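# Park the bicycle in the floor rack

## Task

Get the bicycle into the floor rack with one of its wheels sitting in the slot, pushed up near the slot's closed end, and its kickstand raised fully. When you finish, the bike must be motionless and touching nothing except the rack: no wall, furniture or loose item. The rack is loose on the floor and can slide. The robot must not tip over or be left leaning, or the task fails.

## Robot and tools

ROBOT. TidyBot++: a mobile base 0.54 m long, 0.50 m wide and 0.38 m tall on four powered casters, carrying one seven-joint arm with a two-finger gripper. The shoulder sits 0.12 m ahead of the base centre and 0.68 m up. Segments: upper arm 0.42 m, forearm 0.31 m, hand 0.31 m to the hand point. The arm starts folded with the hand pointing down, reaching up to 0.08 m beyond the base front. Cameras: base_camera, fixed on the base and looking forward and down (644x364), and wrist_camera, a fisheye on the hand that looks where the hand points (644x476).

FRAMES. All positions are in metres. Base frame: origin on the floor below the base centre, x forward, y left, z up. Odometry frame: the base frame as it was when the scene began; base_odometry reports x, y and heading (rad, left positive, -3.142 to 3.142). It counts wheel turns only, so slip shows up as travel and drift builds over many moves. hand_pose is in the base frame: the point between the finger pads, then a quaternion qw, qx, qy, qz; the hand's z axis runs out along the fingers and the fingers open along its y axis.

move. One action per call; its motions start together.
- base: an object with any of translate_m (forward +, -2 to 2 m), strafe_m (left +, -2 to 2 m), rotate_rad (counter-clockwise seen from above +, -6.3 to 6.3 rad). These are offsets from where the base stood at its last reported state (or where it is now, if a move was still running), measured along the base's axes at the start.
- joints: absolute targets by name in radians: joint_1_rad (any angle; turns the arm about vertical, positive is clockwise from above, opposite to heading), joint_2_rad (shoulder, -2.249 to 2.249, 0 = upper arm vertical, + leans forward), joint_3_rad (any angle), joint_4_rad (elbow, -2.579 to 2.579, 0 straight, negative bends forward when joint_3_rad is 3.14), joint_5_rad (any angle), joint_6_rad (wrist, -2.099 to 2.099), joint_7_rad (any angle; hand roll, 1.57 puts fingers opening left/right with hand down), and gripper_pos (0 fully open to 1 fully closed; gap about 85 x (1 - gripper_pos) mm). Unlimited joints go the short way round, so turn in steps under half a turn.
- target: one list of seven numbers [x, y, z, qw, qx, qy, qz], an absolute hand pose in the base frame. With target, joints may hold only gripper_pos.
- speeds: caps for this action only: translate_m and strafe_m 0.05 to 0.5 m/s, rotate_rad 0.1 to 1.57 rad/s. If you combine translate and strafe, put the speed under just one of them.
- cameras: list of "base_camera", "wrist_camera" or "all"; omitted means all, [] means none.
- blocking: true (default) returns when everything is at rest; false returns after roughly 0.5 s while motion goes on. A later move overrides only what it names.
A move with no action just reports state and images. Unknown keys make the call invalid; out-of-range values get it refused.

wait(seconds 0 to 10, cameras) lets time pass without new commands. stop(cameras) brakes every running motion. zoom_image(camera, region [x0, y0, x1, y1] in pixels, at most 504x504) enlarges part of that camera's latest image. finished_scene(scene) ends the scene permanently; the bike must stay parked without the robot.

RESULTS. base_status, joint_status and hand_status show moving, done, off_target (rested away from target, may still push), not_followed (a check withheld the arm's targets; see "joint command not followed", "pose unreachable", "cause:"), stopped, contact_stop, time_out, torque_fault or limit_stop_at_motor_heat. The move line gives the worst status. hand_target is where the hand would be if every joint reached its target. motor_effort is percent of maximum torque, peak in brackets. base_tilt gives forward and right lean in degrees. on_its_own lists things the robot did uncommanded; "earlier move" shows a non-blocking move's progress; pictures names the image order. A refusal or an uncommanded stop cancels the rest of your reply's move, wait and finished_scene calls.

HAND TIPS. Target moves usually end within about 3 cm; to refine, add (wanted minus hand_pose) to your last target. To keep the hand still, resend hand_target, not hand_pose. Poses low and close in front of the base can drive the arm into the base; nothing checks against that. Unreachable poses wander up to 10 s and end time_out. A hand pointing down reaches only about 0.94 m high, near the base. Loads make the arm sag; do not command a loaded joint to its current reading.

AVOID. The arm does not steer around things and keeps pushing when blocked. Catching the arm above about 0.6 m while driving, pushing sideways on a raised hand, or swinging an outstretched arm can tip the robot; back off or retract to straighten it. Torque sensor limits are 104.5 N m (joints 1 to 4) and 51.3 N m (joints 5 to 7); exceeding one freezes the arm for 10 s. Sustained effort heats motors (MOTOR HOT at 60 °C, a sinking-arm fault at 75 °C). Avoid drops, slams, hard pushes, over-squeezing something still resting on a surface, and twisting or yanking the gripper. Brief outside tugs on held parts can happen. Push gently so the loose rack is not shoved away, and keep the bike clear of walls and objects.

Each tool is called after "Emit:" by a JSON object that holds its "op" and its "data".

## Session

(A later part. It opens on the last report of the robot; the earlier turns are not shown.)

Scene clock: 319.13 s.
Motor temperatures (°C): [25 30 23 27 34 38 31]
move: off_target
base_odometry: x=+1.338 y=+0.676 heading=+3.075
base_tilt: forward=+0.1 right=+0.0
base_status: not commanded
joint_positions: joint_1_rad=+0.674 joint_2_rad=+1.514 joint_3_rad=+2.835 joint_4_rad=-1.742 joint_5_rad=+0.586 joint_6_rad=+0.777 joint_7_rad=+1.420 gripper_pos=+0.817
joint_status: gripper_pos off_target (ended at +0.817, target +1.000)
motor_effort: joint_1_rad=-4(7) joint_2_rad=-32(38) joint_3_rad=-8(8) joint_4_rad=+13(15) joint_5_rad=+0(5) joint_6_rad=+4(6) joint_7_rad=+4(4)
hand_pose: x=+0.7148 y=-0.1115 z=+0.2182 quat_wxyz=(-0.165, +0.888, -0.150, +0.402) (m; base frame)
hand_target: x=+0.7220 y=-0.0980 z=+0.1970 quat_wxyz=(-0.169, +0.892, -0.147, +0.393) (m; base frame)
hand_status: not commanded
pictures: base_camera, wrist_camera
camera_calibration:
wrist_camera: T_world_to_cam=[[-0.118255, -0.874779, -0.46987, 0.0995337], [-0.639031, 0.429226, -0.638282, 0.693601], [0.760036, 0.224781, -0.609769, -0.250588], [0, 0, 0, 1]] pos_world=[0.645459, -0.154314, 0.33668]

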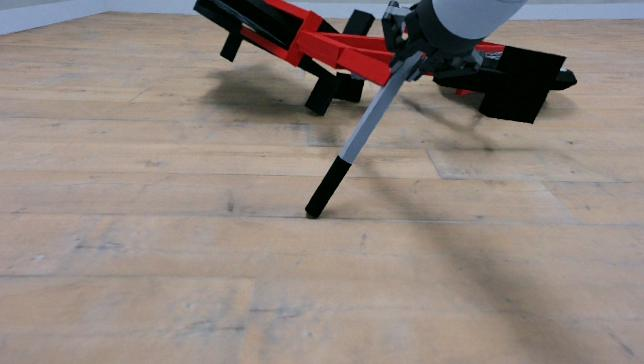

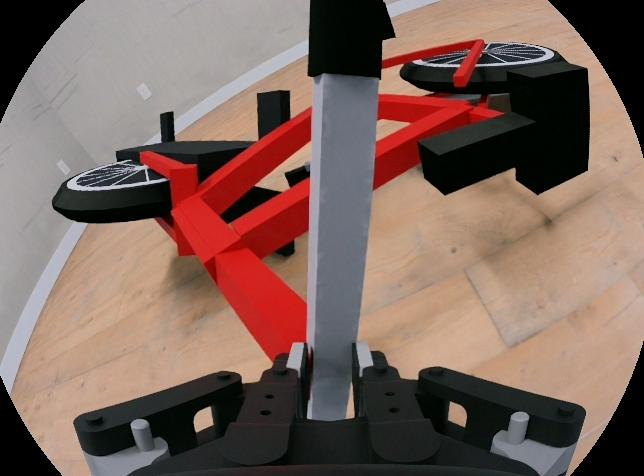

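Emit:
{"op": "move", "data": {"joints": {"gripper_pos": 0.3}, "cameras": []}}

Emit:
{"op": "move", "data": {"target": [0.742, -0.088, 0.184, -0.170, 0.895, -0.148, 0.394], "cameras": ["wrist_camera"]}}

Emit:
{"op": "move", "data": {"joints": {"gripper_pos": 0.55}, "cameras": ["wrist_camera"]}}

Scene clock: 320.27 s.
Motor temperatures (°C): [25 30 23 27 34 38 31]
move: done
base_odometry: x=+1.338 y=+0.676 heading=+3.075
base_tilt: forward=+0.3 right=+0.0
base_status: not commanded
joint_positions: joint_1_rad=+0.646 joint_2_rad=+1.538 joint_3_rad=+2.835 joint_4_rad=-1.682 joint_5_rad=+0.586 joint_6_rad=+0.777 joint_7_rad=+1.420 gripper_pos=+0.300
joint_status: all done
motor_effort: joint_1_rad=+1(5) joint_2_rad=-39(40) joint_3_rad=-9(10) joint_4_rad=+2(13) joint_5_rad=+2(4) joint_6_rad=+6(7) joint_7_rad=+1(4)
hand_pose: x=+0.7341 y=-0.1101 z=+0.2126 quat_wxyz=(-0.160, +0.884, -0.140, +0.415) (m; base frame)
hand_target: x=+0.7220 y=-0.0980 z=+0.1970 quat_wxyz=(-0.169, +0.892, -0.147, +0.393) (m; base frame)
hand_status: not commanded
pictures: none
No camera images: "cameras" was empty.

Scene clock: 321.13 s.
Motor temperatures (°C): [25 30 23 27 34 38 31]
move: off_target
base_odometry: x=+1.338 y=+0.676 heading=+3.075
base_tilt: forward=+0.3 right=+0.0
base_status: not commanded
joint_positions: joint_1_rad=+0.606 joint_2_rad=+1.557 joint_3_rad=+2.835 joint_4_rad=-1.618 joint_5_rad=+0.586 joint_6_rad=+0.773 joint_7_rad=+1.412 gripper_pos=+0.300
joint_status: not commanded
motor_effort: joint_1_rad=+1(2) joint_2_rad=-40(40) joint_3_rad=-9(10) joint_4_rad=+3(4) joint_5_rad=+2(3) joint_6_rad=+6(7) joint_7_rad=+1(1)
hand_pose: x=+0.7576 y=-0.1022 z=+0.2106 quat_wxyz=(-0.158, +0.881, -0.126, +0.428) (m; base frame)
hand_target: x=+0.7420 y=-0.0880 z=+0.1840 quat_wxyz=(-0.169, +0.892, -0.147, +0.393) (m; base frame)
hand_status: off_target (0.034 m and 5.1 deg from the pose sent, 0.037 m and 3.0 deg at the start)
pictures: wrist_camera
camera_calibration:
wrist_camera: T_world_to_cam=[[-0.0689253, -0.894726, -0.441265, 0.0637061], [-0.611794, 0.38729, -0.689721, 0.698016], [0.788009, 0.222424, -0.574082, -0.318822], [0, 0, 0, 1]] pos_world=[0.682667, -0.142421, 0.326518]

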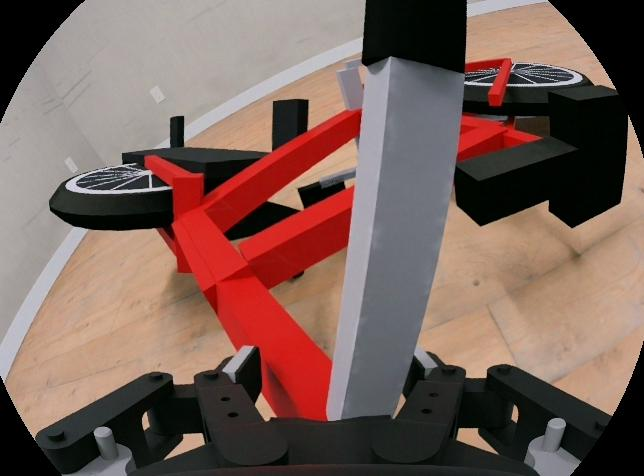

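Scene clock: 322.20 s.
Motor temperatures (°C): [25 30 23 27 34 38 31]
move: done
base_odometry: x=+1.338 y=+0.676 heading=+3.075
base_tilt: forward=+0.2 right=+0.0
base_status: not commanded
joint_positions: joint_1_rad=+0.614 joint_2_rad=+1.547 joint_3_rad=+2.828 joint_4_rad=-1.644 joint_5_rad=+0.595 joint_6_rad=+0.772 joint_7_rad=+1.399 gripper_pos=+0.541
joint_status: all done
motor_effort: joint_1_rad=-2(8) joint_2_rad=-34(40) joint_3_rad=-8(11) joint_4_rad=+11(14) joint_5_rad=-3(5) joint_6_rad=+4(7) joint_7_rad=+1(4)
hand_pose: x=+0.7512 y=-0.0961 z=+0.2147 quat_wxyz=(-0.168, +0.881, -0.131, +0.423) (m; base frame)
hand_target: x=+0.7420 y=-0.0880 z=+0.1840 quat_wxyz=(-0.169, +0.892, -0.147, +0.393) (m; base frame)
hand_status: not commanded
pictures: wrist_camera
camera_calibration:
wrist_camera: T_world_to_cam=[[-0.0717319, -0.88443, -0.461127, 0.0779911], [-0.618726, 0.402073, -0.674919, 0.698026], [0.782325, 0.236898, -0.576061, -0.306707], [0, 0, 0, 1]] pos_world=[0.677426, -0.139021, 0.330392]

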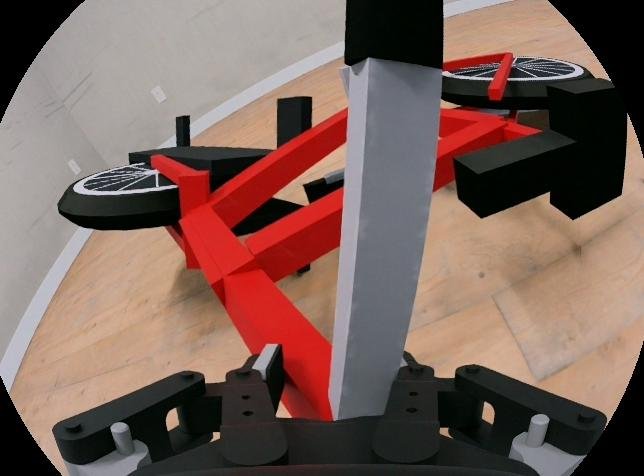

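Emit:
{"op": "move", "data": {"target": [0.742, -0.102, 0.184, -0.170, 0.895, -0.148, 0.394], "cameras": []}}

Emit:
{"op": "move", "data": {"joints": {"gripper_pos": 1.0}}}

Scene clock: 323.00 s.
Motor temperatures (°C): [25 30 23 27 34 38 31]
move: off_target
base_odometry: x=+1.338 y=+0.676 heading=+3.075
base_tilt: forward=+0.2 right=+0.0
base_status: not commanded
joint_positions: joint_1_rad=+0.626 joint_2_rad=+1.549 joint_3_rad=+2.819 joint_4_rad=-1.639 joint_5_rad=+0.610 joint_6_rad=+0.759 joint_7_rad=+1.399 gripper_pos=+0.541
joint_status: not commanded
motor_effort: joint_1_rad=+1(2) joint_2_rad=-37(37) joint_3_rad=-6(8) joint_4_rad=+10(10) joint_5_rad=-2(4) joint_6_rad=+4(5) joint_7_rad=+2(2)
hand_pose: x=+0.7511 y=-0.0968 z=+0.2146 quat_wxyz=(-0.171, +0.881, -0.130, +0.421) (m; base frame)
hand_target: x=+0.7420 y=-0.1020 z=+0.1840 quat_wxyz=(-0.169, +0.892, -0.147, +0.393) (m; base frame)
hand_status: off_target (0.032 m and 4.0 deg from the pose sent, 0.033 m and 4.1 deg at the start)
pictures: none
No camera images: "cameras" was empty.

Scene clock: 323.80 s.
Motor temperatures (°C): [25 30 23 27 34 38 31]
move: off_target
base_odometry: x=+1.338 y=+0.676 heading=+3.075
base_tilt: forward=+0.2 right=+0.0
base_status: not commanded
joint_positions: joint_1_rad=+0.629 joint_2_rad=+1.547 joint_3_rad=+2.807 joint_4_rad=-1.647 joint_5_rad=+0.647 joint_6_rad=+0.759 joint_7_rad=+1.397 gripper_pos=+0.616
joint_status: gripper_pos off_target (ended at +0.616, target +1.000)
motor_effort: joint_1_rad=+0(2) joint_2_rad=-34(36) joint_3_rad=-5(6) joint_4_rad=+13(15) joint_5_rad=-8(9) joint_6_rad=+1(4) joint_7_rad=+1(3)
hand_pose: x=+0.7513 y=-0.0845 z=+0.2208 quat_wxyz=(-0.182, +0.880, -0.116, +0.424) (m; base frame)
hand_target: x=+0.7420 y=-0.1020 z=+0.1840 quat_wxyz=(-0.169, +0.892, -0.147, +0.393) (m; base frame)
hand_status: not commanded
pictures: base_camera, wrist_camera
camera_calibration:
wrist_camera: T_world_to_cam=[[-0.0322475, -0.880263, -0.473388, 0.0644011], [-0.625498, 0.387192, -0.677374, 0.701939], [0.779559, 0.27426, -0.563089, -0.303645], [0, 0, 0, 1]] pos_world=[0.677847, -0.131818, 0.334982]

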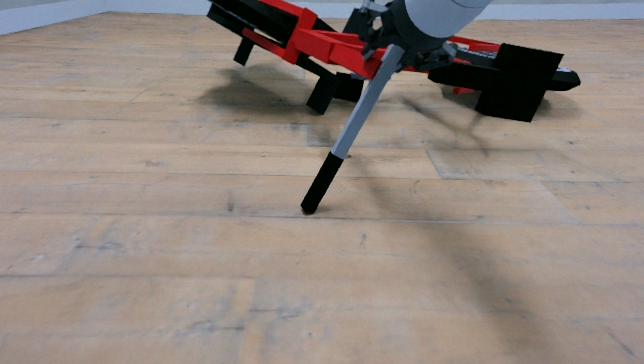

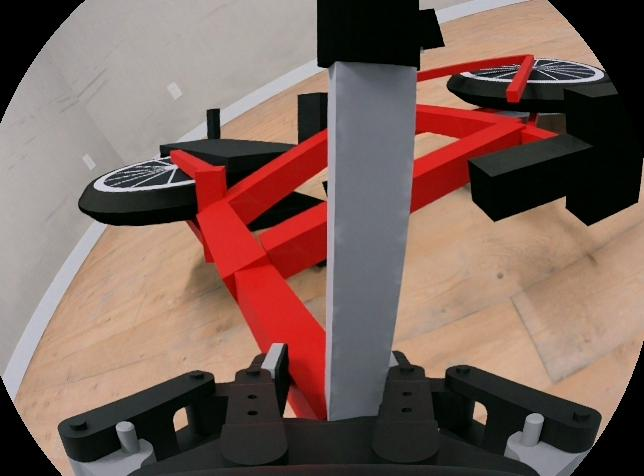

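Emit:
{"op": "move", "data": {"base": {"translate_m": 0.07}, "speeds": {"translate_m": 0.08}, "target": [0.735, -0.095, 0.36, -0.170, 0.895, -0.148, 0.394]}}

Scene clock: 325.53 s.
Motor temperatures (°C): [25 30 23 27 34 38 31]
move: off_target
base_odometry: x=+1.268 y=+0.681 heading=+3.076
base_tilt: forward=+0.3 right=+0.0
base_status: done
joint_positions: joint_1_rad=+0.627 joint_2_rad=+1.275 joint_3_rad=+2.797 joint_4_rad=-1.880 joint_5_rad=+0.538 joint_6_rad=+0.582 joint_7_rad=+1.397 gripper_pos=+0.806
joint_status: not commanded
on_its_own: gripper_pos moved +0.191 toward your old target +1.000
motor_effort: joint_1_rad=+6(10) joint_2_rad=-56(56) joint_3_rad=-17(18) joint_4_rad=+1(17) joint_5_rad=+1(9) joint_6_rad=+15(17) joint_7_rad=-4(4)
hand_pose: x=+0.7073 y=-0.0768 z=+0.2941 quat_wxyz=(-0.167, +0.914, -0.113, +0.351) (m; base frame)
hand_target: x=+0.7350 y=-0.0950 z=+0.3600 quat_wxyz=(-0.169, +0.892, -0.147, +0.393) (m; base frame)
hand_status: off_target (0.074 m and 6.7 deg from the pose sent, 0.141 m and 5.5 deg at the start)
pictures: base_camera, wrist_camera
camera_calibration:
wrist_camera: T_world_to_cam=[[-0.0810601, -0.893223, -0.442247, 0.128873], [-0.736708, 0.352554, -0.577034, 0.76755], [0.671335, 0.279032, -0.686622, -0.116929], [0, 0, 0, 1]] pos_world=[0.654405, -0.122863, 0.41961]

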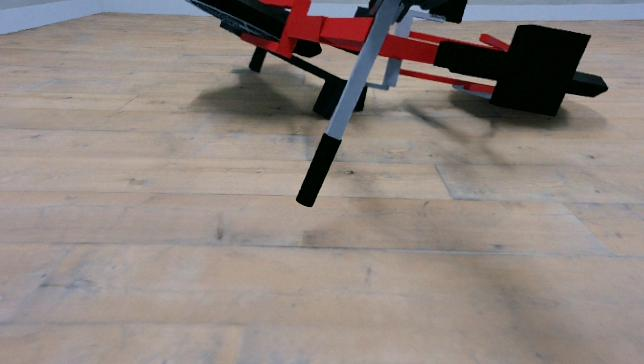

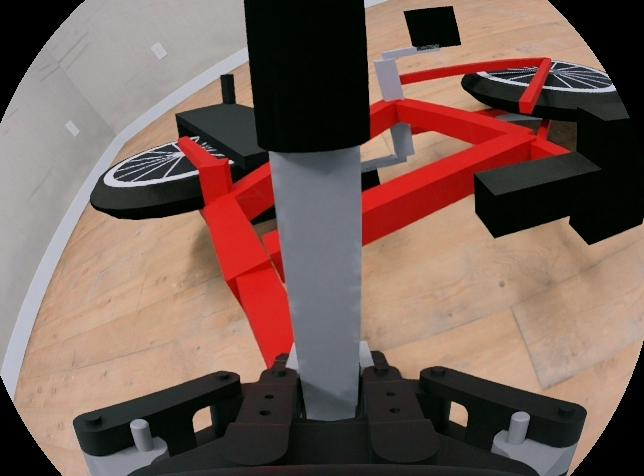

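Emit:
{"op": "move", "data": {"base": {"translate_m": 0.07}, "speeds": {"translate_m": 0.07}, "target": [0.74, -0.095, 0.46, -0.170, 0.905, -0.135, 0.364]}}

Scene clock: 327.27 s.
Motor temperatures (°C): [25 31 23 27 34 38 31]
move: off_target
base_odometry: x=+1.197 y=+0.685 heading=+3.076
base_tilt: forward=+0.3 right=+0.0
base_status: done
joint_positions: joint_1_rad=+0.762 joint_2_rad=+1.107 joint_3_rad=+2.621 joint_4_rad=-1.930 joint_5_rad=+0.427 joint_6_rad=+0.222 joint_7_rad=+1.463 gripper_pos=+0.806
joint_status: not commanded
motor_effort: joint_1_rad=+4(6) joint_2_rad=-60(63) joint_3_rad=-24(26) joint_4_rad=+11(14) joint_5_rad=-2(3) joint_6_rad=+15(17) joint_7_rad=-4(5)
hand_pose: x=+0.6729 y=-0.0828 z=+0.3513 quat_wxyz=(-0.174, +0.938, -0.129, +0.271) (m; base frame)
hand_target: x=+0.7400 y=-0.0950 z=+0.4600 quat_wxyz=(-0.170, +0.906, -0.135, +0.364) (m; base frame)
hand_status: off_target (0.128 m and 11.4 deg from the pose sent, 0.170 m and 3.2 deg at the start)
pictures: base_camera, wrist_camera
camera_calibration:
wrist_camera: T_world_to_cam=[[-0.148995, -0.878889, -0.453161, 0.196673], [-0.823989, 0.363703, -0.434468, 0.78693], [0.546665, 0.308666, -0.778385, 0.0656683], [0, 0, 0, 1]] pos_world=[0.641826, -0.133624, 0.482135]

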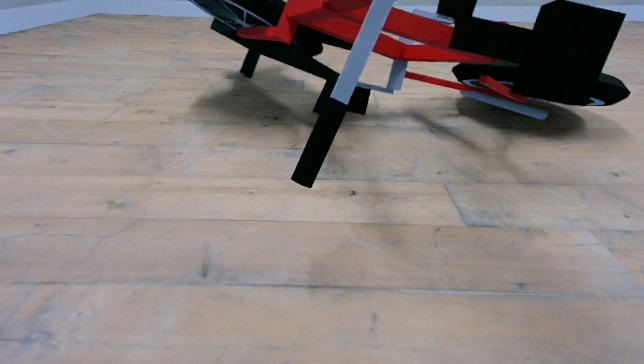

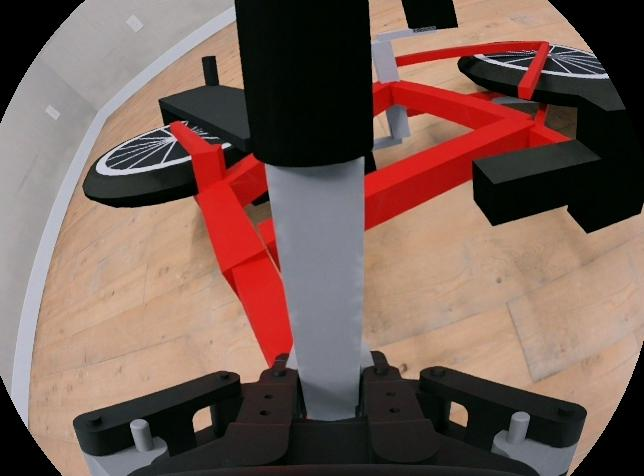

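Emit:
{"op": "move", "data": {"base": {"translate_m": 0.08}, "speeds": {"translate_m": 0.07}, "target": [0.74, -0.095, 0.56, -0.171, 0.936, -0.136, 0.277]}}

Scene clock: 329.83 s.
Motor temperatures (°C): [25 31 23 27 34 38 31]
move: off_target
base_odometry: x=+1.117 y=+0.690 heading=+3.077
base_tilt: forward=+0.3 right=+0.0
base_status: done
joint_positions: joint_1_rad=+0.717 joint_2_rad=+0.870 joint_3_rad=+2.705 joint_4_rad=-1.752 joint_5_rad=-0.266 joint_6_rad=-0.309 joint_7_rad=+1.923 gripper_pos=+0.807
joint_status: not commanded
motor_effort: joint_1_rad=-2(6) joint_2_rad=-68(74) joint_3_rad=-26(28) joint_4_rad=+22(25) joint_5_rad=-6(8) joint_6_rad=+2(18) joint_7_rad=+1(4)
hand_pose: x=+0.6731 y=-0.1250 z=+0.4316 quat_wxyz=(-0.160, +0.955, -0.174, +0.181) (m; base frame)
hand_target: x=+0.7400 y=-0.0950 z=+0.5600 quat_wxyz=(-0.171, +0.936, -0.136, +0.277) (m; base frame)
hand_status: off_target (0.148 m and 12.1 deg from the pose sent, 0.220 m and 1.2 deg at the start)
pictures: base_camera, wrist_camera
camera_calibration:
wrist_camera: T_world_to_cam=[[-0.286015, -0.859507, -0.423606, 0.277905], [-0.870469, 0.417869, -0.260133, 0.800081], [0.400599, 0.294334, -0.867691, 0.276169], [0, 0, 0, 1]] pos_world=[0.665297, -0.176754, 0.565479]

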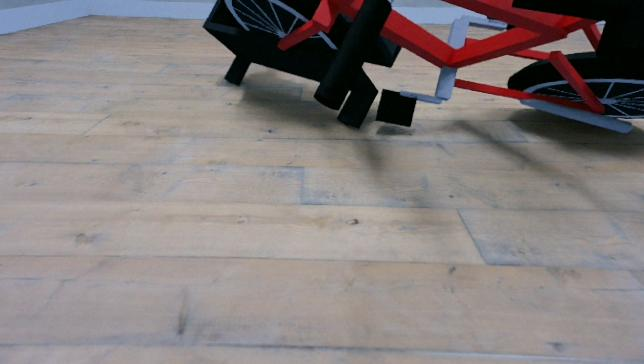

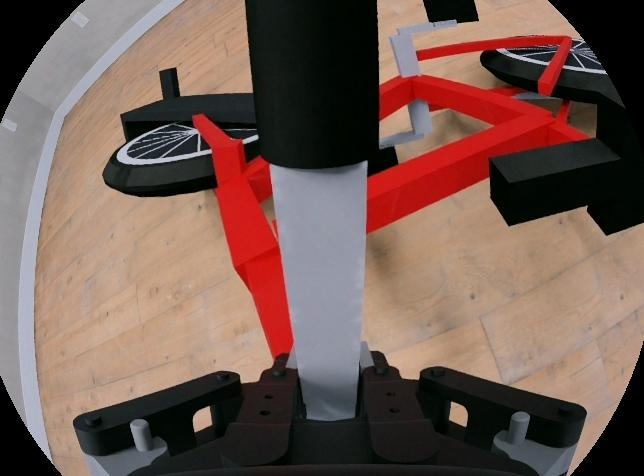

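Emit:
{"op": "move", "data": {"base": {"translate_m": 0.1}, "speeds": {"translate_m": 0.08}, "target": [0.74, -0.11, 0.64, -0.17, 0.953, -0.155, 0.195]}}

Scene clock: 331.83 s.
Motor temperatures (°C): [25 31 23 27 34 38 31]
move: off_target
base_odometry: x=+1.018 y=+0.696 heading=+3.077
base_tilt: forward=+0.3 right=+0.0
base_status: done
joint_positions: joint_1_rad=+0.495 joint_2_rad=+0.741 joint_3_rad=+3.048 joint_4_rad=-1.479 joint_5_rad=-0.366 joint_6_rad=-0.859 joint_7_rad=+1.834 gripper_pos=+0.807
joint_status: not commanded
motor_effort: joint_1_rad=-5(7) joint_2_rad=-67(69) joint_3_rad=-13(28) joint_4_rad=+32(33) joint_5_rad=-6(8) joint_6_rad=+4(7) joint_7_rad=+7(8)
hand_pose: x=+0.6714 y=-0.1447 z=+0.5114 quat_wxyz=(-0.153, +0.965, -0.195, +0.085) (m; base frame)
hand_target: x=+0.7400 y=-0.1100 z=+0.6400 quat_wxyz=(-0.170, +0.953, -0.155, +0.195) (m; base frame)
hand_status: off_target (0.150 m and 13.7 deg from the pose sent, 0.219 m and 3.0 deg at the start)
pictures: base_camera, wrist_camera
camera_calibration:
wrist_camera: T_world_to_cam=[[-0.371252, -0.847807, -0.378674, 0.330237], [-0.900664, 0.427967, -0.0751558, 0.754727], [0.225778, 0.313157, -0.922473, 0.500086], [0, 0, 0, 1]] pos_world=[0.689448, -0.199626, 0.643091]

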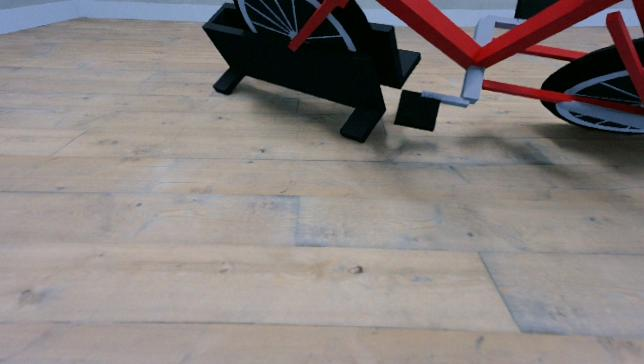

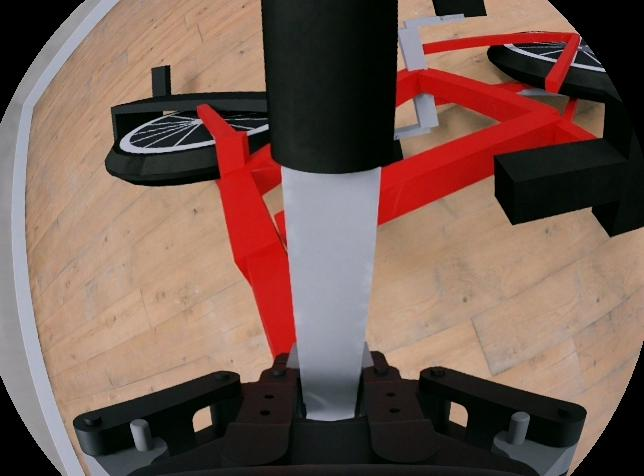

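Emit:
{"op": "move", "data": {"base": {"translate_m": 0.12}, "speeds": {"translate_m": 0.09}, "target": [0.745, -0.11, 0.70, -0.172, 0.967, -0.17, 0.08]}}

Scene clock: 334.03 s.
Motor temperatures (°C): [25 31 23 28 34 38 31]
move: off_target
base_odometry: x=+0.898 y=+0.704 heading=+3.078
base_tilt: forward=+0.2 right=+0.0
base_status: done
joint_positions: joint_1_rad=+0.449 joint_2_rad=+0.848 joint_3_rad=+3.118 joint_4_rad=-0.945 joint_5_rad=-0.292 joint_6_rad=-1.415 joint_7_rad=+1.582 gripper_pos=+0.807
joint_status: not commanded
motor_effort: joint_1_rad=-8(9) joint_2_rad=-69(72) joint_3_rad=-13(15) joint_4_rad=+31(35) joint_5_rad=-14(15) joint_6_rad=+3(8) joint_7_rad=+7(7)
hand_pose: x=+0.7058 y=-0.1709 z=+0.5950 quat_wxyz=(-0.155, +0.960, -0.234, +0.001) (m; base frame)
hand_target: x=+0.7450 y=-0.1100 z=+0.7000 quat_wxyz=(-0.172, +0.967, -0.170, +0.080) (m; base frame)
hand_status: off_target (0.128 m and 11.8 deg from the pose sent, 0.205 m and 3.6 deg at the start)
pictures: base_camera, wrist_camera
camera_calibration:
wrist_camera: T_world_to_cam=[[-0.476387, -0.809232, -0.343801, 0.412491], [-0.875233, 0.47373, 0.0977065, 0.690219], [0.0838015, 0.347452, -0.933946, 0.690462], [0, 0, 0, 1]] pos_world=[0.742745, -0.233079, 0.71923]

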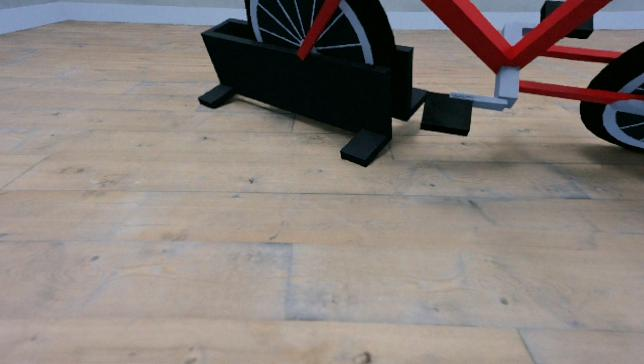

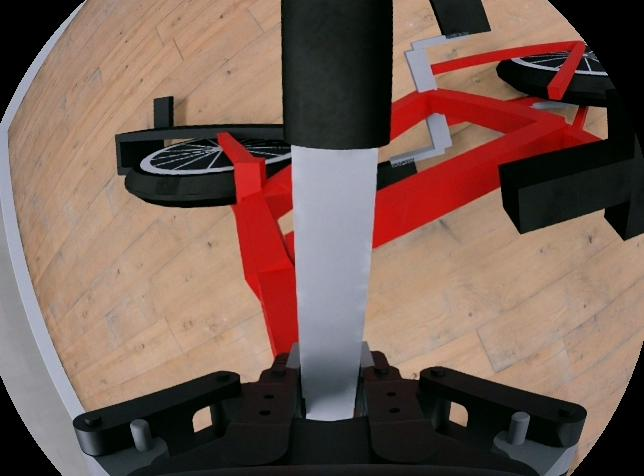

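Emit:
{"op": "move", "data": {"cameras": ["all"]}}

Scene clock: 334.77 s.
Motor temperatures (°C): [25 31 23 28 34 38 31]
base_odometry: x=+0.898 y=+0.704 heading=+3.078
base_tilt: forward=+0.3 right=+0.0
base_status: done
joint_positions: joint_1_rad=+0.449 joint_2_rad=+0.848 joint_3_rad=+3.118 joint_4_rad=-0.945 joint_5_rad=-0.292 joint_6_rad=-1.415 joint_7_rad=+1.582 gripper_pos=+0.807
joint_status: not commanded
motor_effort: joint_1_rad=-9(9) joint_2_rad=-69(72) joint_3_rad=-13(15) joint_4_rad=+31(35) joint_5_rad=-13(15) joint_6_rad=+2(8) joint_7_rad=+7(7)
hand_pose: x=+0.7058 y=-0.1709 z=+0.5949 quat_wxyz=(-0.155, +0.960, -0.234, +0.001) (m; base frame)
hand_target: x=+0.7450 y=-0.1100 z=+0.7000 quat_wxyz=(-0.172, +0.967, -0.170, +0.080) (m; base frame)
hand_status: off_target (0.128 m and 11.8 deg from the pose sent, 0.205 m and 3.6 deg at the start)
pictures: base_camera, wrist_camera
camera_calibration:
wrist_camera: T_world_to_cam=[[-0.47639, -0.809324, -0.343581, 0.412356], [-0.875247, 0.473694, 0.0977579, 0.690176], [0.0836342, 0.347289, -0.934021, 0.69055], [0, 0, 0, 1]] pos_world=[0.742763, -0.233023, 0.719196]

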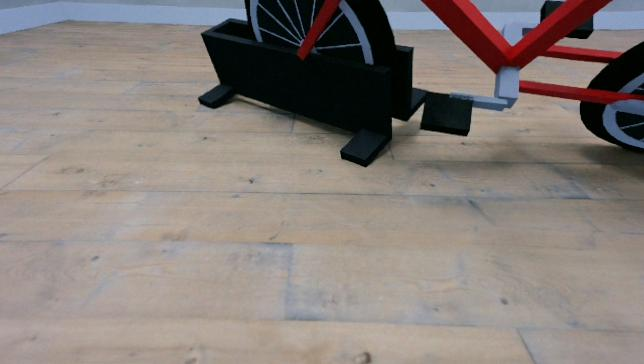

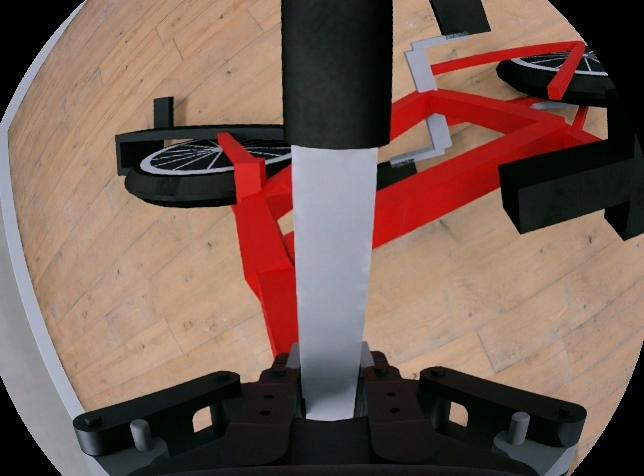

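Emit:
{"op": "move", "data": {"base": {"translate_m": 0.09}, "speeds": {"translate_m": 0.07}, "target": [0.76, -0.11, 0.71, -0.172, 0.972, -0.15, 0.02]}}

Emit:
{"op": "zoom_image", "data": {"camera": "base_camera", "region": [180, 0, 500, 200]}}

Scene clock: 336.80 s.
Motor temperatures (°C): [25 31 23 28 34 38 31]
move: off_target
base_odometry: x=+0.808 y=+0.710 heading=+3.078
base_tilt: forward=+0.3 right=+0.0
base_status: done
joint_positions: joint_1_rad=+0.425 joint_2_rad=+1.033 joint_3_rad=+3.121 joint_4_rad=-0.434 joint_5_rad=-0.233 joint_6_rad=-1.809 joint_7_rad=+1.485 gripper_pos=+0.807
joint_status: not commanded
motor_effort: joint_1_rad=-9(12) joint_2_rad=-66(70) joint_3_rad=-12(15) joint_4_rad=+28(33) joint_5_rad=-13(15) joint_6_rad=+6(7) joint_7_rad=+6(10)
hand_pose: x=+0.7260 y=-0.1883 z=+0.6315 quat_wxyz=(-0.132, +0.964, -0.225, -0.045) (m; base frame)
hand_target: x=+0.7600 y=-0.1100 z=+0.7100 quat_wxyz=(-0.172, +0.973, -0.150, +0.020) (m; base frame)
hand_status: off_target (0.116 m and 12.3 deg from the pose sent, 0.141 m and 10.1 deg at the start)
pictures: base_camera, wrist_camera
camera_calibration:
wrist_camera: T_world_to_cam=[[-0.480001, -0.832134, -0.277763, 0.377213], [-0.877069, 0.448455, 0.172158, 0.662111], [-0.0186943, 0.326254, -0.945097, 0.806411], [0, 0, 0, 1]] pos_world=[0.776855, -0.24613, 0.752925]

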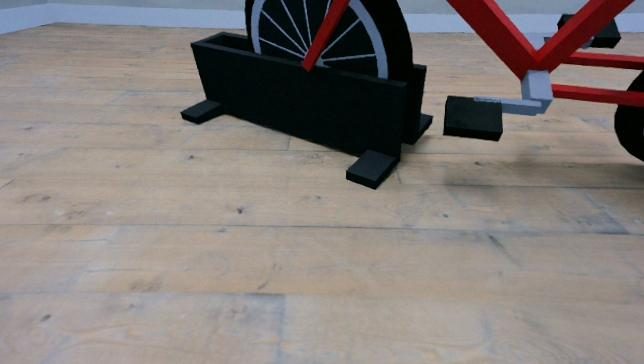

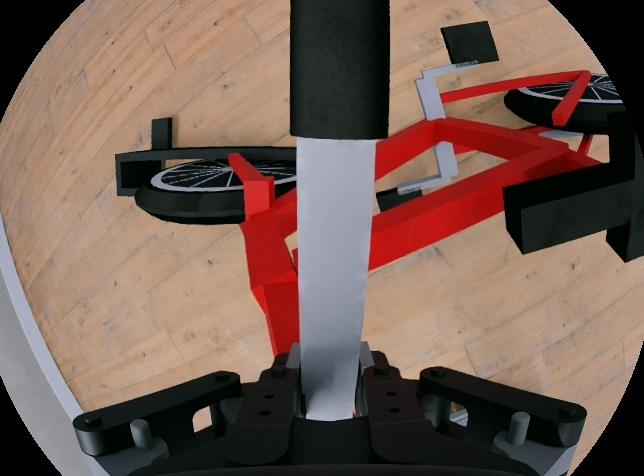

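Scaled by 1.575.

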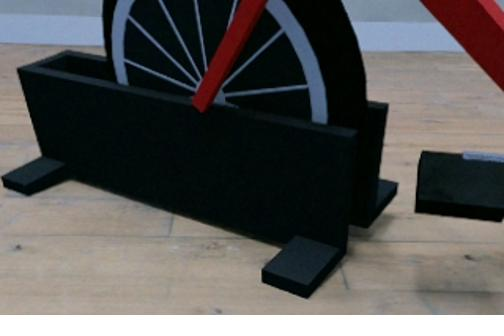

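Emit:
{"op": "move", "data": {"base": {"translate_m": 0.07}, "speeds": {"translate_m": 0.06}, "target": [0.79, -0.12, 0.71, -0.172, 0.978, -0.11, 0.01]}}

Emit:
{"op": "zoom_image", "data": {"camera": "base_camera", "region": [180, 0, 500, 200]}}

Scene clock: 338.73 s.
Motor temperatures (°C): [25 31 23 28 34 38 31]
move: off_target
base_odometry: x=+0.738 y=+0.714 heading=+3.079
base_tilt: forward=+0.3 right=+0.0
base_status: done
joint_positions: joint_1_rad=+0.371 joint_2_rad=+1.121 joint_3_rad=+3.149 joint_4_rad=-0.141 joint_5_rad=-0.215 joint_6_rad=-1.967 joint_7_rad=+1.532 gripper_pos=+0.807
joint_status: not commanded
motor_effort: joint_1_rad=-11(16) joint_2_rad=-58(67) joint_3_rad=-11(13) joint_4_rad=+22(29) joint_5_rad=-14(17) joint_6_rad=+5(10) joint_7_rad=+5(9)
hand_pose: x=+0.7460 y=-0.1795 z=+0.6557 quat_wxyz=(-0.103, +0.980, -0.168, -0.027) (m; base frame)
hand_target: x=+0.7649 y=-0.0986 z=+0.7000 quat_wxyz=(-0.150, +0.986, -0.075, +0.007) (m; base frame)
hand_status: off_target (0.092 m and 11.1 deg from the pose sent, 0.122 m and 15.4 deg at the start; a joint's target at an end of its range on 21 of 43 steps)
pictures: base_camera, wrist_camera
camera_calibration:
wrist_camera: T_world_to_cam=[[-0.369283, -0.897949, -0.239411, 0.281286], [-0.929181, 0.352354, 0.111671, 0.732909], [-0.0159179, 0.263694, -0.964475, 0.826152], [0, 0, 0, 1]] pos_world=[0.79803, -0.223514, 0.782301]

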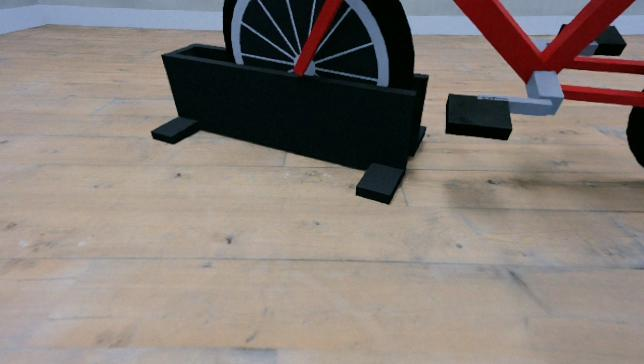

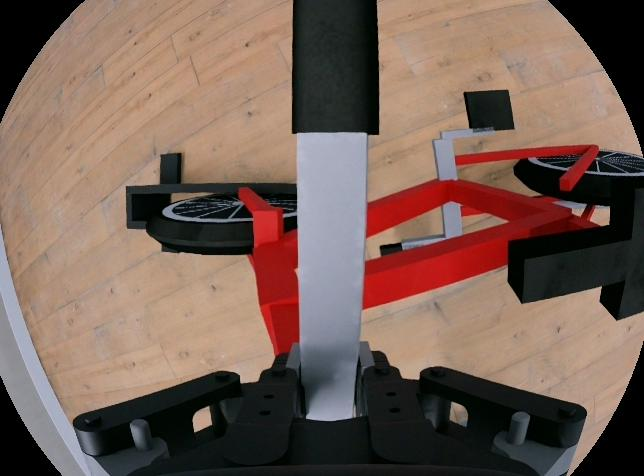

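Scaled by 1.575.

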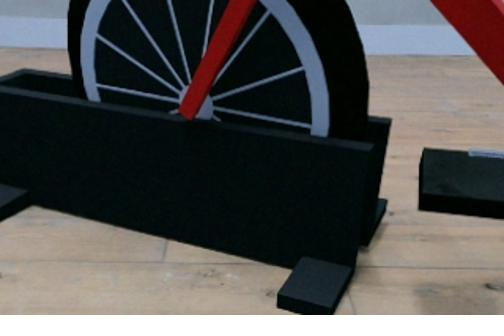

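Emit:
{"op": "move", "data": {"base": {"translate_m": 0.05}, "speeds": {"translate_m": 0.05}, "target": [0.80, -0.14, 0.67, -0.15, 0.985, -0.09, 0.0]}}

Emit:
{"op": "zoom_image", "data": {"camera": "base_camera", "region": [120, 0, 620, 250]}}

Scene clock: 340.30 s.
Motor temperatures (°C): [25 31 23 28 34 38 31]
move: off_target
base_odometry: x=+0.688 y=+0.717 heading=+3.079
base_tilt: forward=+0.2 right=+0.0
base_status: done
joint_positions: joint_1_rad=+0.354 joint_2_rad=+1.119 joint_3_rad=+3.149 joint_4_rad=-0.113 joint_5_rad=-0.209 joint_6_rad=-1.982 joint_7_rad=+1.599 gripper_pos=+0.807
joint_status: not commanded
motor_effort: joint_1_rad=-7(14) joint_2_rad=-46(60) joint_3_rad=-9(11) joint_4_rad=+17(23) joint_5_rad=-11(15) joint_6_rad=+7(10) joint_7_rad=+5(7)
hand_pose: x=+0.7495 y=-0.1712 z=+0.6645 quat_wxyz=(-0.099, +0.987, -0.126, -0.018) (m; base frame)
hand_target: x=+0.7703 y=-0.1190 z=+0.6603 quat_wxyz=(-0.131, +0.990, -0.054, -0.004) (m; base frame)
hand_status: off_target (0.060 m and 7.4 deg from the pose sent, 0.068 m and 10.9 deg at the start)
pictures: base_camera, wrist_camera
camera_calibration:
wrist_camera: T_world_to_cam=[[-0.287495, -0.927785, -0.237828, 0.224693], [-0.9577, 0.275219, 0.0840509, 0.758733], [-0.0125262, 0.251932, -0.967664, 0.830117], [0, 0, 0, 1]] pos_world=[0.801635, -0.209485, 0.79294]

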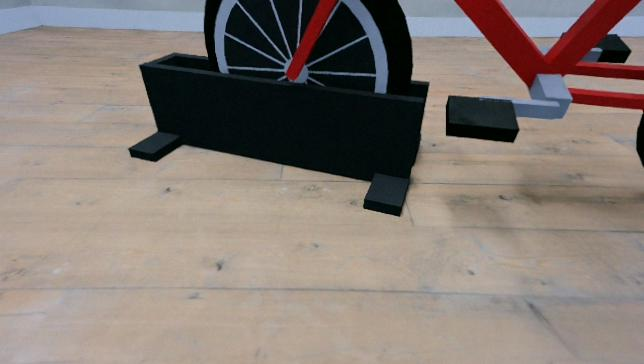

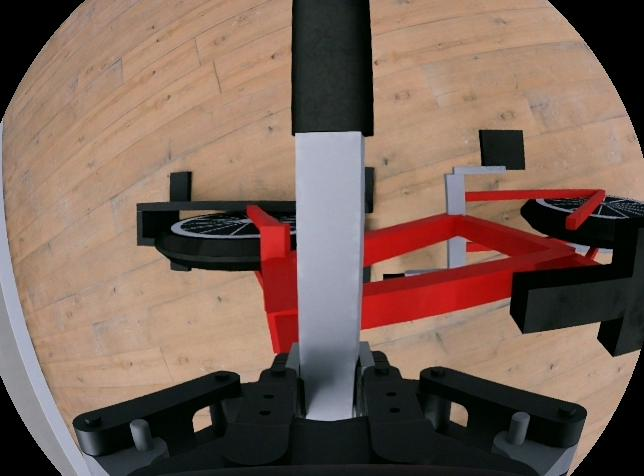

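Scaled by 1.008.

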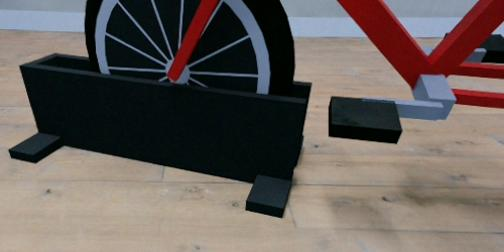

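Emit:
{"op": "move", "data": {"base": {"translate_m": 0.03}, "speeds": {"translate_m": 0.05}, "target": [0.79, -0.15, 0.65, -0.14, 0.985, -0.09, 0.0]}}

Emit:
{"op": "zoom_image", "data": {"camera": "wrist_camera", "region": [100, 100, 500, 400]}}

Scene clock: 351.17 s.
Motor temperatures (°C): [25 32 23 28 34 38 31]
move: time_out
base_odometry: x=+0.658 y=+0.719 heading=+3.080
base_tilt: forward=+0.2 right=+0.0
base_status: done
joint_positions: joint_1_rad=+0.337 joint_2_rad=+1.164 joint_3_rad=+3.102 joint_4_rad=+0.010 joint_5_rad=-0.140 joint_6_rad=-2.034 joint_7_rad=+1.636 gripper_pos=+0.807
joint_status: not commanded
motor_effort: joint_1_rad=+2(11) joint_2_rad=-51(60) joint_3_rad=-4(9) joint_4_rad=+16(20) joint_5_rad=-4(14) joint_6_rad=+0(11) joint_7_rad=+3(7)
hand_pose: x=+0.7564 y=-0.1695 z=+0.6695 quat_wxyz=(-0.084, +0.992, -0.097, -0.006) (m; base frame)
hand_target: x=+0.7547 y=-0.1699 z=+0.6694 quat_wxyz=(-0.087, +0.991, -0.098, -0.008) (m; base frame)
hand_status: time_out (0.044 m and 6.5 deg from the pose sent, 0.048 m and 6.6 deg at the start; a joint's target at an end of its range on 66 of 300 steps)
pictures: base_camera, wrist_camera
camera_calibration:
wrist_camera: T_world_to_cam=[[-0.229837, -0.94932, -0.214398, 0.16652], [-0.973228, 0.223946, 0.0517181, 0.789123], [-0.00108354, 0.220545, -0.975376, 0.825779], [0, 0, 0, 1]] pos_world=[0.807164, -0.200762, 0.800335]

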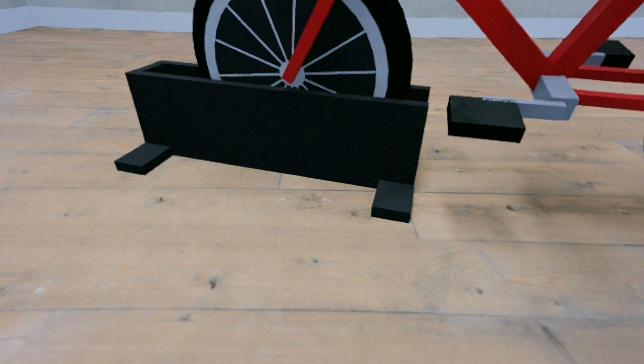

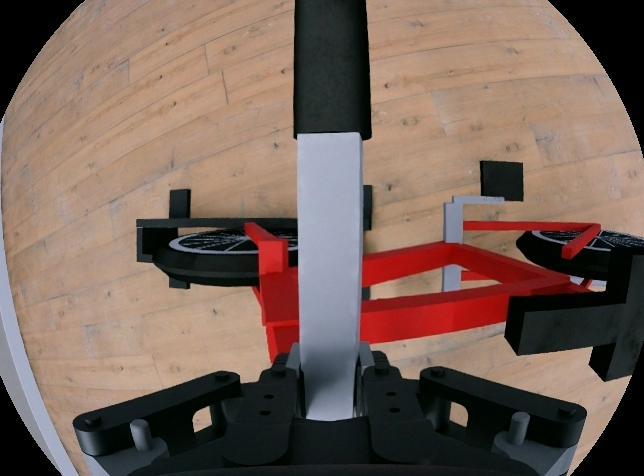

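Scaled by 1.260.

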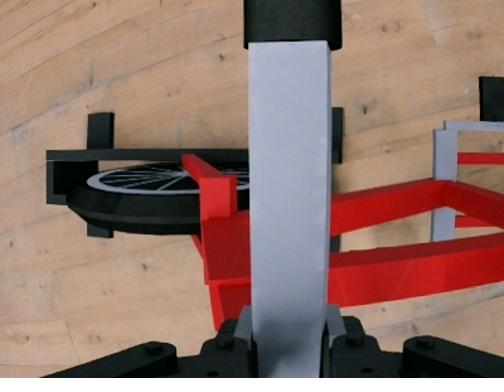

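Emit:
{"op": "move", "data": {"base": {"translate_m": 0.04}, "speeds": {"translate_m": 0.05}}}

Emit:
{"op": "zoom_image", "data": {"camera": "wrist_camera", "region": [100, 100, 500, 400]}}

Scene clock: 352.87 s.
Motor temperatures (°C): [25 32 23 28 34 38 31]
move: done
base_odometry: x=+0.618 y=+0.721 heading=+3.081
base_tilt: forward=+0.3 right=+0.0
base_status: done
joint_positions: joint_1_rad=+0.339 joint_2_rad=+1.160 joint_3_rad=+3.102 joint_4_rad=+0.010 joint_5_rad=-0.140 joint_6_rad=-2.034 joint_7_rad=+1.636 gripper_pos=+0.807
joint_status: not commanded
motor_effort: joint_1_rad=+0(2) joint_2_rad=-48(52) joint_3_rad=-4(6) joint_4_rad=+17(18) joint_5_rad=-5(7) joint_6_rad=+4(6) joint_7_rad=+2(3)
hand_pose: x=+0.7560 y=-0.1706 z=+0.6716 quat_wxyz=(-0.084, +0.992, -0.098, -0.005) (m; base frame)
hand_target: x=+0.7547 y=-0.1699 z=+0.6694 quat_wxyz=(-0.087, +0.991, -0.098, -0.008) (m; base frame)
hand_status: not commanded
pictures: base_camera, wrist_camera
camera_calibration:
wrist_camera: T_world_to_cam=[[-0.230965, -0.949212, -0.213663, 0.166165], [-0.97296, 0.225752, 0.0488263, 0.790996], [0.00188841, 0.219163, -0.975687, 0.825767], [0, 0, 0, 1]] pos_world=[0.806426, -0.201821, 0.802571]

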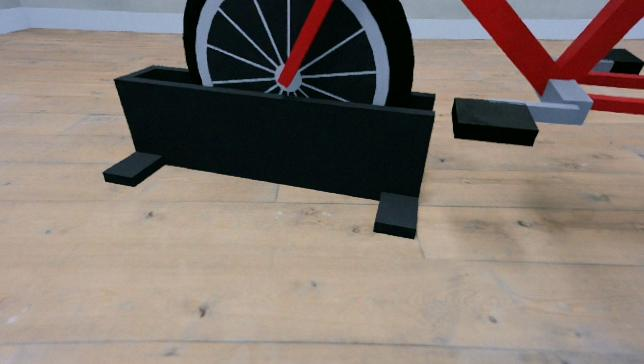

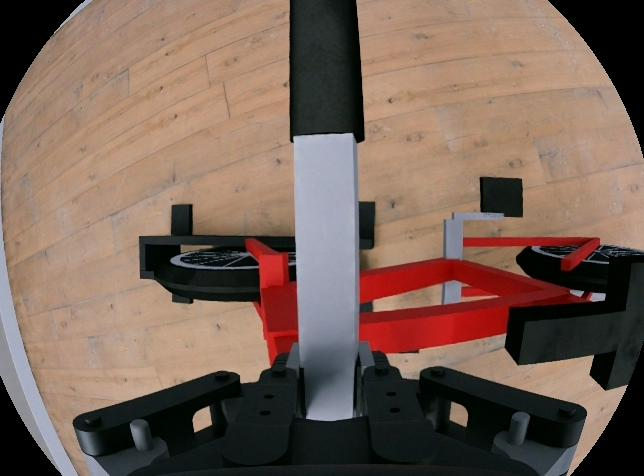

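Scaled by 1.260.

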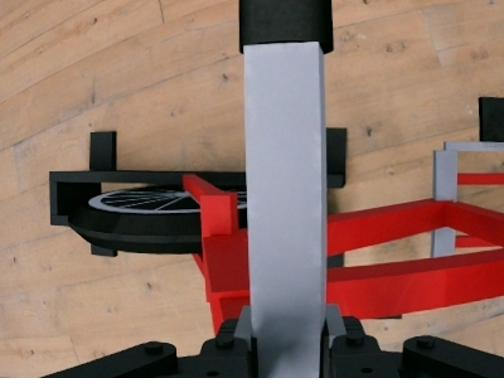

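Emit:
{"op": "move", "data": {"joints": {"gripper_pos": 0.6}}}

Scene clock: 354.30 s.
Motor temperatures (°C): [25 32 23 28 34 38 31]
move: done
base_odometry: x=+0.618 y=+0.721 heading=+3.080
base_tilt: forward=+0.3 right=+0.0
base_status: not commanded
joint_positions: joint_1_rad=+0.345 joint_2_rad=+1.160 joint_3_rad=+3.102 joint_4_rad=+0.011 joint_5_rad=-0.138 joint_6_rad=-2.034 joint_7_rad=+1.636 gripper_pos=+0.600
joint_status: all done
motor_effort: joint_1_rad=+0(3) joint_2_rad=-50(53) joint_3_rad=-2(4) joint_4_rad=+15(17) joint_5_rad=-1(5) joint_6_rad=-1(5) joint_7_rad=+1(2)
hand_pose: x=+0.7549 y=-0.1751 z=+0.6716 quat_wxyz=(-0.083, +0.991, -0.102, -0.004) (m; base frame)
hand_target: x=+0.7547 y=-0.1699 z=+0.6694 quat_wxyz=(-0.087, +0.991, -0.098, -0.008) (m; base frame)
hand_status: not commanded
pictures: base_camera, wrist_camera
camera_calibration:
wrist_camera: T_world_to_cam=[[-0.23758, -0.947952, -0.211996, 0.165772], [-0.971362, 0.232604, 0.0484867, 0.791138], [0.00334803, 0.217445, -0.976067, 0.825655], [0, 0, 0, 1]] pos_world=[0.805101, -0.206412, 0.802678]

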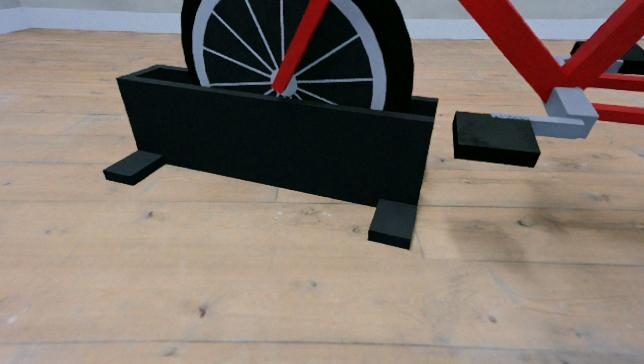

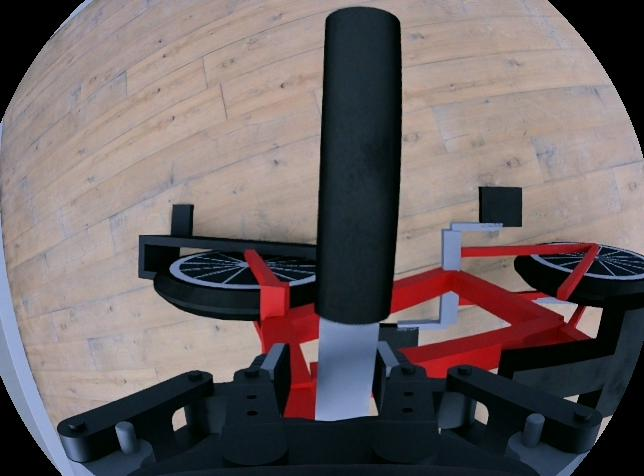

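Emit:
{"op": "wait", "data": {"seconds": 0.5}}

Scene clock: 354.87 s.
Motor temperatures (°C): [25 32 23 28 34 38 31]
base_odometry: x=+0.618 y=+0.721 heading=+3.080
base_tilt: forward=+0.3 right=-0.1
base_status: not commanded
joint_positions: joint_1_rad=+0.345 joint_2_rad=+1.160 joint_3_rad=+3.102 joint_4_rad=+0.011 joint_5_rad=-0.138 joint_6_rad=-2.034 joint_7_rad=+1.636 gripper_pos=+0.600
joint_status: all done
motor_effort: joint_1_rad=+1(3) joint_2_rad=-49(53) joint_3_rad=-2(4) joint_4_rad=+15(17) joint_5_rad=-1(5) joint_6_rad=-1(5) joint_7_rad=+1(2)
hand_pose: x=+0.7550 y=-0.1750 z=+0.6716 quat_wxyz=(-0.083, +0.991, -0.102, -0.004) (m; base frame)
hand_target: x=+0.7547 y=-0.1699 z=+0.6694 quat_wxyz=(-0.087, +0.991, -0.098, -0.008) (m; base frame)
hand_status: not commanded
wait: 0.50 s; at rest by 0.20 s
pictures: base_camera, wrist_camera
camera_calibration:
wrist_camera: T_world_to_cam=[[-0.237357, -0.948008, -0.211996, 0.165746], [-0.971417, 0.232375, 0.0484867, 0.791144], [0.00329691, 0.217445, -0.976067, 0.825661], [0, 0, 0, 1]] pos_world=[0.80515, -0.20625, 0.802678]

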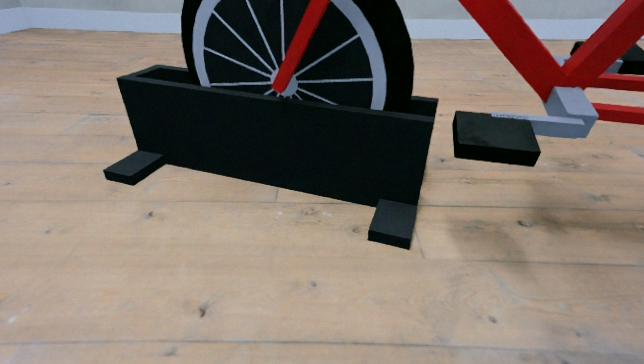

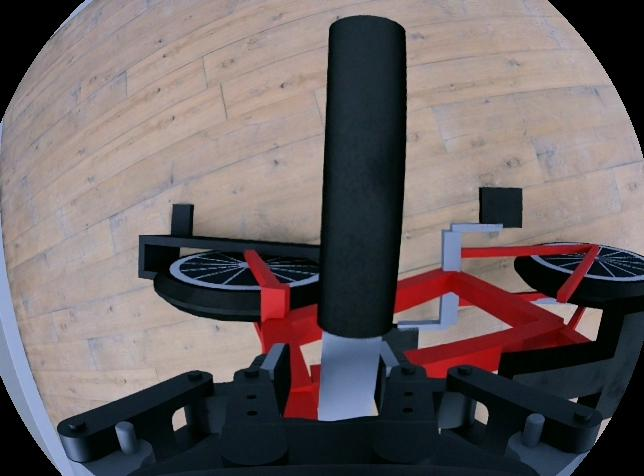

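Emit:
{"op": "move", "data": {"joints": {"gripper_pos": 0.3}}}

Emit:
{"op": "zoom_image", "data": {"camera": "wrist_camera", "region": [100, 100, 600, 450]}}

Scene clock: 355.70 s.
Motor temperatures (°C): [25 32 23 28 34 38 31]
move: done
base_odometry: x=+0.618 y=+0.721 heading=+3.080
base_tilt: forward=+0.3 right=+0.0
base_status: not commanded
joint_positions: joint_1_rad=+0.345 joint_2_rad=+1.160 joint_3_rad=+3.102 joint_4_rad=+0.011 joint_5_rad=-0.138 joint_6_rad=-2.034 joint_7_rad=+1.636 gripper_pos=+0.300
joint_status: all done
motor_effort: joint_1_rad=+1(1) joint_2_rad=-49(49) joint_3_rad=-2(2) joint_4_rad=+15(16) joint_5_rad=-1(1) joint_6_rad=-1(1) joint_7_rad=+1(1)
hand_pose: x=+0.7550 y=-0.1750 z=+0.6716 quat_wxyz=(-0.083, +0.991, -0.102, -0.004) (m; base frame)
hand_target: x=+0.7547 y=-0.1699 z=+0.6694 quat_wxyz=(-0.087, +0.991, -0.098, -0.008) (m; base frame)
hand_status: not commanded
pictures: base_camera, wrist_camera
camera_calibration:
wrist_camera: T_world_to_cam=[[-0.237357, -0.948008, -0.211996, 0.165746], [-0.971417, 0.232375, 0.0484867, 0.791144], [0.00329691, 0.217445, -0.976067, 0.825661], [0, 0, 0, 1]] pos_world=[0.80515, -0.20625, 0.802678]

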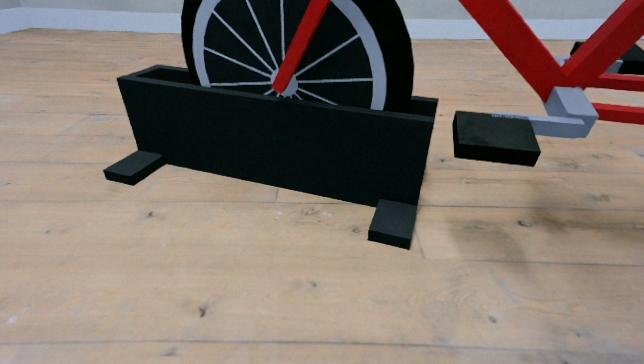

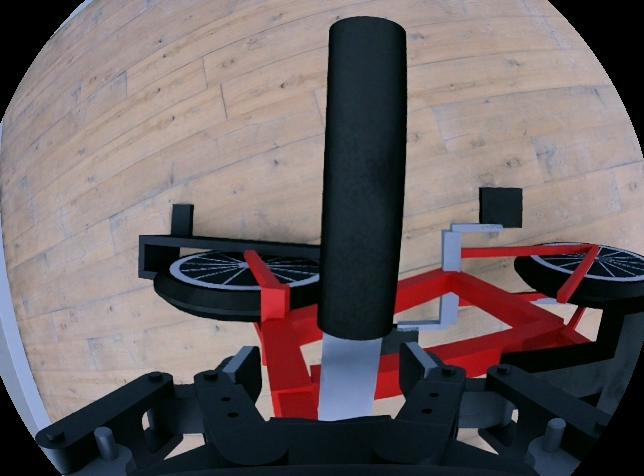

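Scaled by 1.008.

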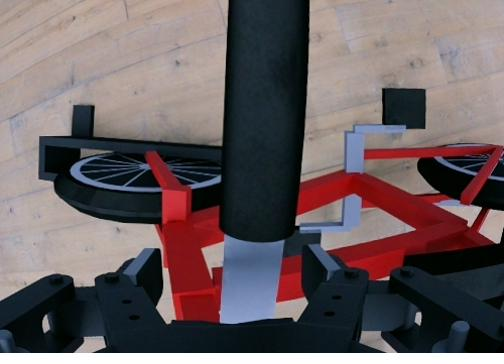

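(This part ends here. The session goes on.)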